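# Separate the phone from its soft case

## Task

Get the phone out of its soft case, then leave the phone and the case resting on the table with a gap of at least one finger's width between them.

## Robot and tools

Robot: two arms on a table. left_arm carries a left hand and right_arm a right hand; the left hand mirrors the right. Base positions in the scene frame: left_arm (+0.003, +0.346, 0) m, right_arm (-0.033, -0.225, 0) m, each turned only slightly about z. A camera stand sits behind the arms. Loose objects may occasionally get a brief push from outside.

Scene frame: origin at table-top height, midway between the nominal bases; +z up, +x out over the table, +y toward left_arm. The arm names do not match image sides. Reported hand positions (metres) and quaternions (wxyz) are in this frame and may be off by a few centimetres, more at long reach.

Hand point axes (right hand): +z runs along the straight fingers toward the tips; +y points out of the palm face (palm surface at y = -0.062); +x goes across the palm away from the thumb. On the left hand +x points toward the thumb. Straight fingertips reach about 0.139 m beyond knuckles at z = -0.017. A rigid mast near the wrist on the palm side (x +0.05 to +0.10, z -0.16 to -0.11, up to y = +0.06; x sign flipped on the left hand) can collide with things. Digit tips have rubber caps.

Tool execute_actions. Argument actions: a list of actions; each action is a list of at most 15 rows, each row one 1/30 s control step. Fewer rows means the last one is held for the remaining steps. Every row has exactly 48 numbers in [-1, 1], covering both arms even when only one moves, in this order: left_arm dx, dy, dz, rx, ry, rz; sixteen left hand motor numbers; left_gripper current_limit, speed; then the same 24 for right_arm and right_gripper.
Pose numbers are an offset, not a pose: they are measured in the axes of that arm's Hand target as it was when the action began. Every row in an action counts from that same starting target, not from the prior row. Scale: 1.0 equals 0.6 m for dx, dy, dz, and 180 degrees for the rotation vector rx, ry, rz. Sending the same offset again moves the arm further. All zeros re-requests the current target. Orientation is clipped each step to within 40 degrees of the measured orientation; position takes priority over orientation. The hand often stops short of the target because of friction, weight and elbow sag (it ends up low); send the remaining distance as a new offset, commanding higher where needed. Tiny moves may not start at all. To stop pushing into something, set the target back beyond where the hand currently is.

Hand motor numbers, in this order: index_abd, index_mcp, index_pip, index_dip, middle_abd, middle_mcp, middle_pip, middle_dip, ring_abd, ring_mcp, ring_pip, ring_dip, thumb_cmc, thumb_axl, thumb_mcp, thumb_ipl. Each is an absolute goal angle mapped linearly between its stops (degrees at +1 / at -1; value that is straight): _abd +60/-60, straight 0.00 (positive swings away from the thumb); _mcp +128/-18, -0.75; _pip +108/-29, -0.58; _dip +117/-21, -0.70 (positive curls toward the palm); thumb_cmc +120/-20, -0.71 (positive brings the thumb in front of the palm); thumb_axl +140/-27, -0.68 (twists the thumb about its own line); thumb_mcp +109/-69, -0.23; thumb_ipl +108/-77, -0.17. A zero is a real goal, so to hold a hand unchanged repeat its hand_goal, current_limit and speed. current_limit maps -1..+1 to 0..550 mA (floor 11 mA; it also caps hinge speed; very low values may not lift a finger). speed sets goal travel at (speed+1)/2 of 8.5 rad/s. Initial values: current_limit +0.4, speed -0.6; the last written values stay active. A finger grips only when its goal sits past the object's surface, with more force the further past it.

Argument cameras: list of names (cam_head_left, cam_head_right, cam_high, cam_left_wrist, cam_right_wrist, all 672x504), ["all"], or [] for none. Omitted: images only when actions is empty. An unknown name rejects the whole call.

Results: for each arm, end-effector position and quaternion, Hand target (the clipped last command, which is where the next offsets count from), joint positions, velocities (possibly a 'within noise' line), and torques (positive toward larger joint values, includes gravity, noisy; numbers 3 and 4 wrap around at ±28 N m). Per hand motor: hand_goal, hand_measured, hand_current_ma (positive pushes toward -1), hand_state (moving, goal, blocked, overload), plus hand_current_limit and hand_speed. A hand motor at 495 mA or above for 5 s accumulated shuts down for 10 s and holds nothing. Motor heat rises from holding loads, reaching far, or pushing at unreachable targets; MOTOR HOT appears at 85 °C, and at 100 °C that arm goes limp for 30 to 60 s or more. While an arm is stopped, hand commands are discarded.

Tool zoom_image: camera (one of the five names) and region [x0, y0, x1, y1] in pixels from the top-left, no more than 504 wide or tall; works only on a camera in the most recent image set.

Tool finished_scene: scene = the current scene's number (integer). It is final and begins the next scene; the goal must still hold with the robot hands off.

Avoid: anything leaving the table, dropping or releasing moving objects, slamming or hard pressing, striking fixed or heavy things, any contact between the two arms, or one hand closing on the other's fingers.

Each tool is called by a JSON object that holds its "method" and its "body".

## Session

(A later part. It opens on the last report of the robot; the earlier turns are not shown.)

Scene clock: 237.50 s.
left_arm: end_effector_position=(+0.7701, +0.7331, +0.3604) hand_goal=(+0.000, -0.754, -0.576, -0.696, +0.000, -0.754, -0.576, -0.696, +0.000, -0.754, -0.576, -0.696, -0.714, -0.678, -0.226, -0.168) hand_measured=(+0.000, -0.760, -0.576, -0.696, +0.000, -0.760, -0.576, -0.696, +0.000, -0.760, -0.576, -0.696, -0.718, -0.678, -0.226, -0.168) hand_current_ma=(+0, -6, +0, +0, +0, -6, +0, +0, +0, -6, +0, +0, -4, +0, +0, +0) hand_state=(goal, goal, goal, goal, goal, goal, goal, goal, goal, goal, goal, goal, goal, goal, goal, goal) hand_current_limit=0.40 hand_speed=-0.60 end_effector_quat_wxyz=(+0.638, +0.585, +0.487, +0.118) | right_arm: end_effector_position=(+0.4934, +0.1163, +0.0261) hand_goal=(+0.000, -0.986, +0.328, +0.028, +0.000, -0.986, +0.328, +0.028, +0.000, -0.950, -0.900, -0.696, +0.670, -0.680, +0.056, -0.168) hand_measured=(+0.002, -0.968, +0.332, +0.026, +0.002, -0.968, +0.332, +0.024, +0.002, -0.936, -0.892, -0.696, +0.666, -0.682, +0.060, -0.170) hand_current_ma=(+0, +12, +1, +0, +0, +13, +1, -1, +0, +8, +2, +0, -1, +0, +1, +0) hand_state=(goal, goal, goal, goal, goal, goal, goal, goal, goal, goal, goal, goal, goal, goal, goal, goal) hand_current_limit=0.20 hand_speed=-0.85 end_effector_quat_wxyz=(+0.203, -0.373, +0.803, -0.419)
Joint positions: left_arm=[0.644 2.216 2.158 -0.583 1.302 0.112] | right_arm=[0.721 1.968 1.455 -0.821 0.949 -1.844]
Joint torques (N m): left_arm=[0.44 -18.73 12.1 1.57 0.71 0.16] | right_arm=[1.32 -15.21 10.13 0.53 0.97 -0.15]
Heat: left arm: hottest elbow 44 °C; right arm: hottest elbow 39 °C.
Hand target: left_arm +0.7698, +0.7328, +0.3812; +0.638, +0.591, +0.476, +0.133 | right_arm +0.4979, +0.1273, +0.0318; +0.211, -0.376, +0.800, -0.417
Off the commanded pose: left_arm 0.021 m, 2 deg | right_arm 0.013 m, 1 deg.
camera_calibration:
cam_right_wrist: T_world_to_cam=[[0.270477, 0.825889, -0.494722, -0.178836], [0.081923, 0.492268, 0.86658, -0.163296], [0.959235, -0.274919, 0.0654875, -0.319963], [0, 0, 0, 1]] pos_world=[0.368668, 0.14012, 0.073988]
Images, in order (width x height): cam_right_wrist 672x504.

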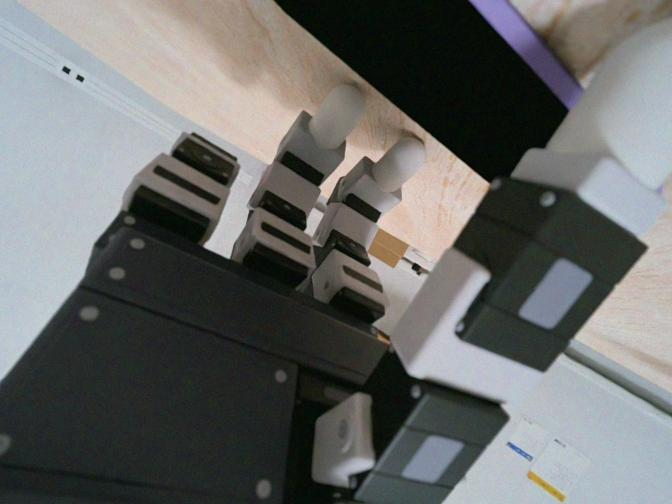

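{"method": "execute_actions", "body": {"actions": [[[0,0,0,0,0,0,0,-0.754,-0.576,-0.696,0,-0.754,-0.576,-0.696,0,-0.754,-0.576,-0.696,-0.714,-0.678,-0.226,-0.168,0.4,-0.6,-0.003,-0.013,-0.01,0,0,0,0,-0.986,0.328,0.029,0,-0.986,0.328,0.029,0,-0.95,-0.9,-0.696,0.671,-0.68,0.056,-0.168,0.2,-0.85],[0,0,0,0,0,0,0,-0.754,-0.576,-0.696,0,-0.754,-0.576,-0.696,0,-0.754,-0.576,-0.696,-0.714,-0.678,-0.226,-0.168,0.4,-0.6,-0.006,-0.026,-0.02,0,0,0,0,-0.986,0.328,0.029,0,-0.986,0.328,0.029,0,-0.95,-0.9,-0.696,0.671,-0.68,0.056,-0.168,0.2,-0.85],[0,0,0,0,0,0,0,-0.754,-0.576,-0.696,0,-0.754,-0.576,-0.696,0,-0.754,-0.576,-0.696,-0.714,-0.678,-0.226,-0.168,0.4,-0.6,-0.008,-0.04,-0.03,0,0,0,0,-0.986,0.328,0.029,0,-0.986,0.328,0.029,0,-0.95,-0.9,-0.696,0.671,-0.68,0.056,-0.168,0.2,-0.85]],[[0,0,0,0,0,0,0,-0.754,-0.576,-0.696,0,-0.754,-0.576,-0.696,0,-0.754,-0.576,-0.696,-0.714,-0.678,-0.226,-0.168,0.4,-0.6,-0.0013,-0.018,-0.012,0,0,0,0,-0.986,0.328,0.029,0,-0.986,0.328,0.029,0,-0.95,-0.9,-0.696,0.671,-0.68,0.056,-0.168,0.2,-0.85],[0,0,0,0,0,0,0,-0.754,-0.576,-0.696,0,-0.754,-0.576,-0.696,0,-0.754,-0.576,-0.696,-0.714,-0.678,-0.226,-0.168,0.4,-0.6,-0.0026,-0.036,-0.024,0,0,0,0,-0.986,0.328,0.029,0,-0.986,0.328,0.029,0,-0.95,-0.9,-0.696,0.671,-0.68,0.056,-0.168,0.2,-0.85],[0,0,0,0,0,0,0,-0.754,-0.576,-0.696,0,-0.754,-0.576,-0.696,0,-0.754,-0.576,-0.696,-0.714,-0.678,-0.226,-0.168,0.4,-0.6,-0.004,-0.055,-0.035,0,0,0,0,-0.986,0.328,0.029,0,-0.986,0.328,0.029,0,-0.95,-0.9,-0.696,0.671,-0.68,0.056,-0.168,0.2,-0.85]],[[0,0,0,0,0,0,0,-0.754,-0.576,-0.696,0,-0.754,-0.576,-0.696,0,-0.754,-0.576,-0.696,-0.714,-0.678,-0.226,-0.168,0.4,-0.6,-0.0013,-0.018,-0.012,0,0,0,0,-0.986,0.328,0.029,0,-0.986,0.328,0.029,0,-0.95,-0.9,-0.696,0.671,-0.68,0.056,-0.168,0.2,-0.85],[0,0,0,0,0,0,0,-0.754,-0.576,-0.696,0,-0.754,-0.576,-0.696,0,-0.754,-0.576,-0.696,-0.714,-0.678,-0.226,-0.168,0.4,-0.6,-0.0026,-0.036,-0.024,0,0,0,0,-0.986,0.328,0.029,0,-0.986,0.328,0.029,0,-0.95,-0.9,-0.696,0.671,-0.68,0.056,-0.168,0.2,-0.85],[0,0,0,0,0,0,0,-0.754,-0.576,-0.696,0,-0.754,-0.576,-0.696,0,-0.754,-0.576,-0.696,-0.714,-0.678,-0.226,-0.168,0.4,-0.6,-0.004,-0.055,-0.035,0,0,0,0,-0.986,0.328,0.029,0,-0.986,0.328,0.029,0,-0.95,-0.9,-0.696,0.671,-0.68,0.056,-0.168,0.2,-0.85]]], "cameras": ["cam_head_left","cam_high","cam_right_wrist"]}}

Scene clock: 252.10 s.
left_arm: end_effector_position=(+0.7701, +0.7331, +0.3604) hand_goal=(+0.000, -0.754, -0.576, -0.696, +0.000, -0.754, -0.576, -0.696, +0.000, -0.754, -0.576, -0.696, -0.714, -0.678, -0.226, -0.168) hand_measured=(+0.000, -0.760, -0.576, -0.696, +0.000, -0.760, -0.576, -0.696, +0.000, -0.760, -0.576, -0.696, -0.718, -0.678, -0.226, -0.168) hand_current_ma=(+0, -6, +0, +0, +0, -6, +0, +0, +0, -6, +0, +0, -4, +0, +0, +0) hand_state=(goal, goal, goal, goal, goal, goal, goal, goal, goal, goal, goal, goal, goal, goal, goal, goal) hand_current_limit=0.40 hand_speed=-0.60 end_effector_quat_wxyz=(+0.638, +0.585, +0.487, +0.118) | right_arm: end_effector_position=(+0.4949, +0.1176, +0.1110) hand_goal=(+0.000, -0.986, +0.328, +0.028, +0.000, -0.986, +0.328, +0.028, +0.000, -0.950, -0.900, -0.696, +0.670, -0.680, +0.056, -0.168) hand_measured=(+0.002, -0.970, +0.332, +0.028, +0.002, -0.968, +0.332, +0.024, +0.002, -0.936, -0.892, -0.696, +0.666, -0.682, +0.060, -0.170) hand_current_ma=(+0, +9, +1, +0, +0, +12, +1, -1, +0, +8, +2, +0, -1, +0, +1, +0) hand_state=(goal, goal, goal, goal, goal, goal, goal, goal, goal, goal, goal, goal, goal, goal, goal, goal) hand_current_limit=0.20 hand_speed=-0.85 end_effector_quat_wxyz=(+0.188, -0.382, +0.800, -0.423)
Joint positions: left_arm=[0.644 2.216 2.158 -0.583 1.302 0.112] | right_arm=[0.721 1.902 1.599 -1.064 0.949 -1.848]
Joint torques (N m): left_arm=[0.44 -18.78 12.1 1.57 0.71 0.16] | right_arm=[1.32 -16.85 12.72 -0.02 0.97 -0.12]
Heat: left arm: hottest elbow 44 °C; right arm: hottest elbow 39 °C.
Hand target: left_arm +0.7698, +0.7328, +0.3812; +0.638, +0.591, +0.476, +0.133 | right_arm +0.5032, +0.1319, +0.1401; +0.211, -0.376, +0.800, -0.417
Off the commanded pose: left_arm 0.021 m, 2 deg | right_arm 0.034 m, 3 deg.
camera_calibration:
cam_right_wrist: T_world_to_cam=[[0.255111, 0.814414, -0.521198, -0.12636], [0.10333, 0.512984, 0.852156, -0.249025], [0.961375, -0.27125, 0.0467141, -0.32592], [0, 0, 0, 1]] pos_world=[0.371299, 0.142249, 0.161575]
Images, in order (width x height): cam_head_left 672x504, cam_high 672x504, cam_right_wrist 672x504.

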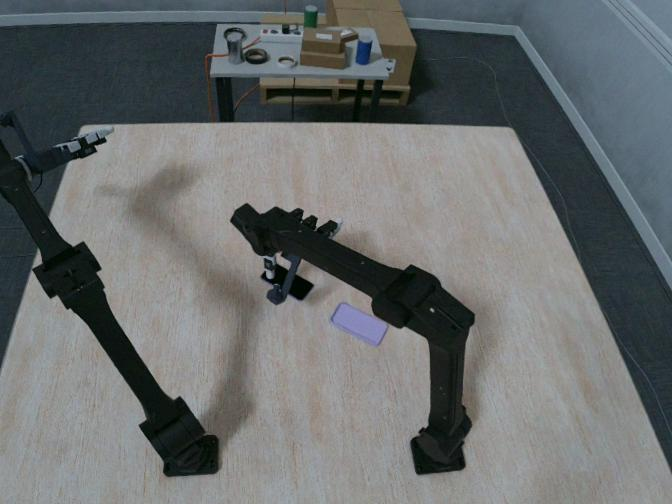

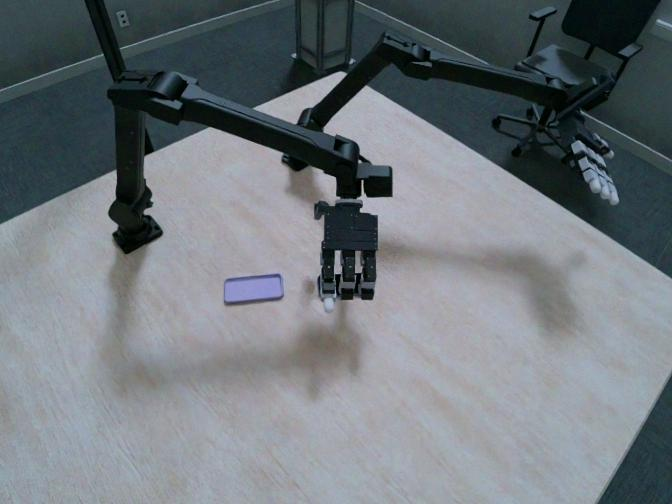

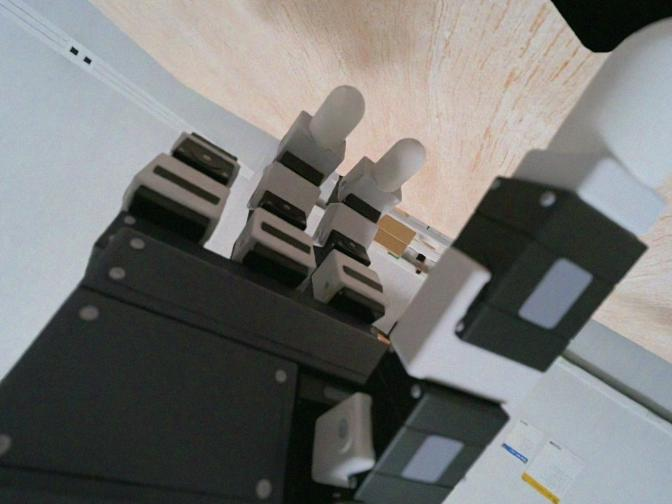

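{"method": "zoom_image", "body": {"camera": "cam_head_left", "region": [220, 200, 420, 360]}}

Scaled by 2.520 from the camera's 672x504 image, which has a finer 960x720 frame.

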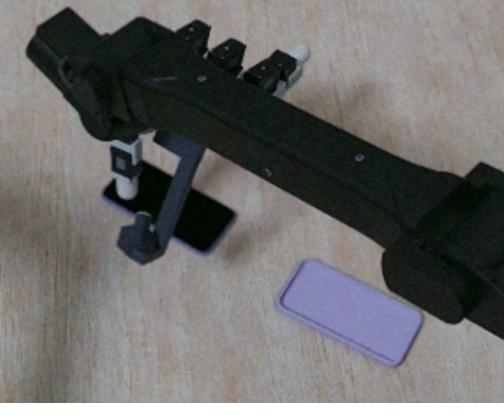

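{"method": "finished_scene", "body": {"scene": 2}}

The scene is finished: the task was done.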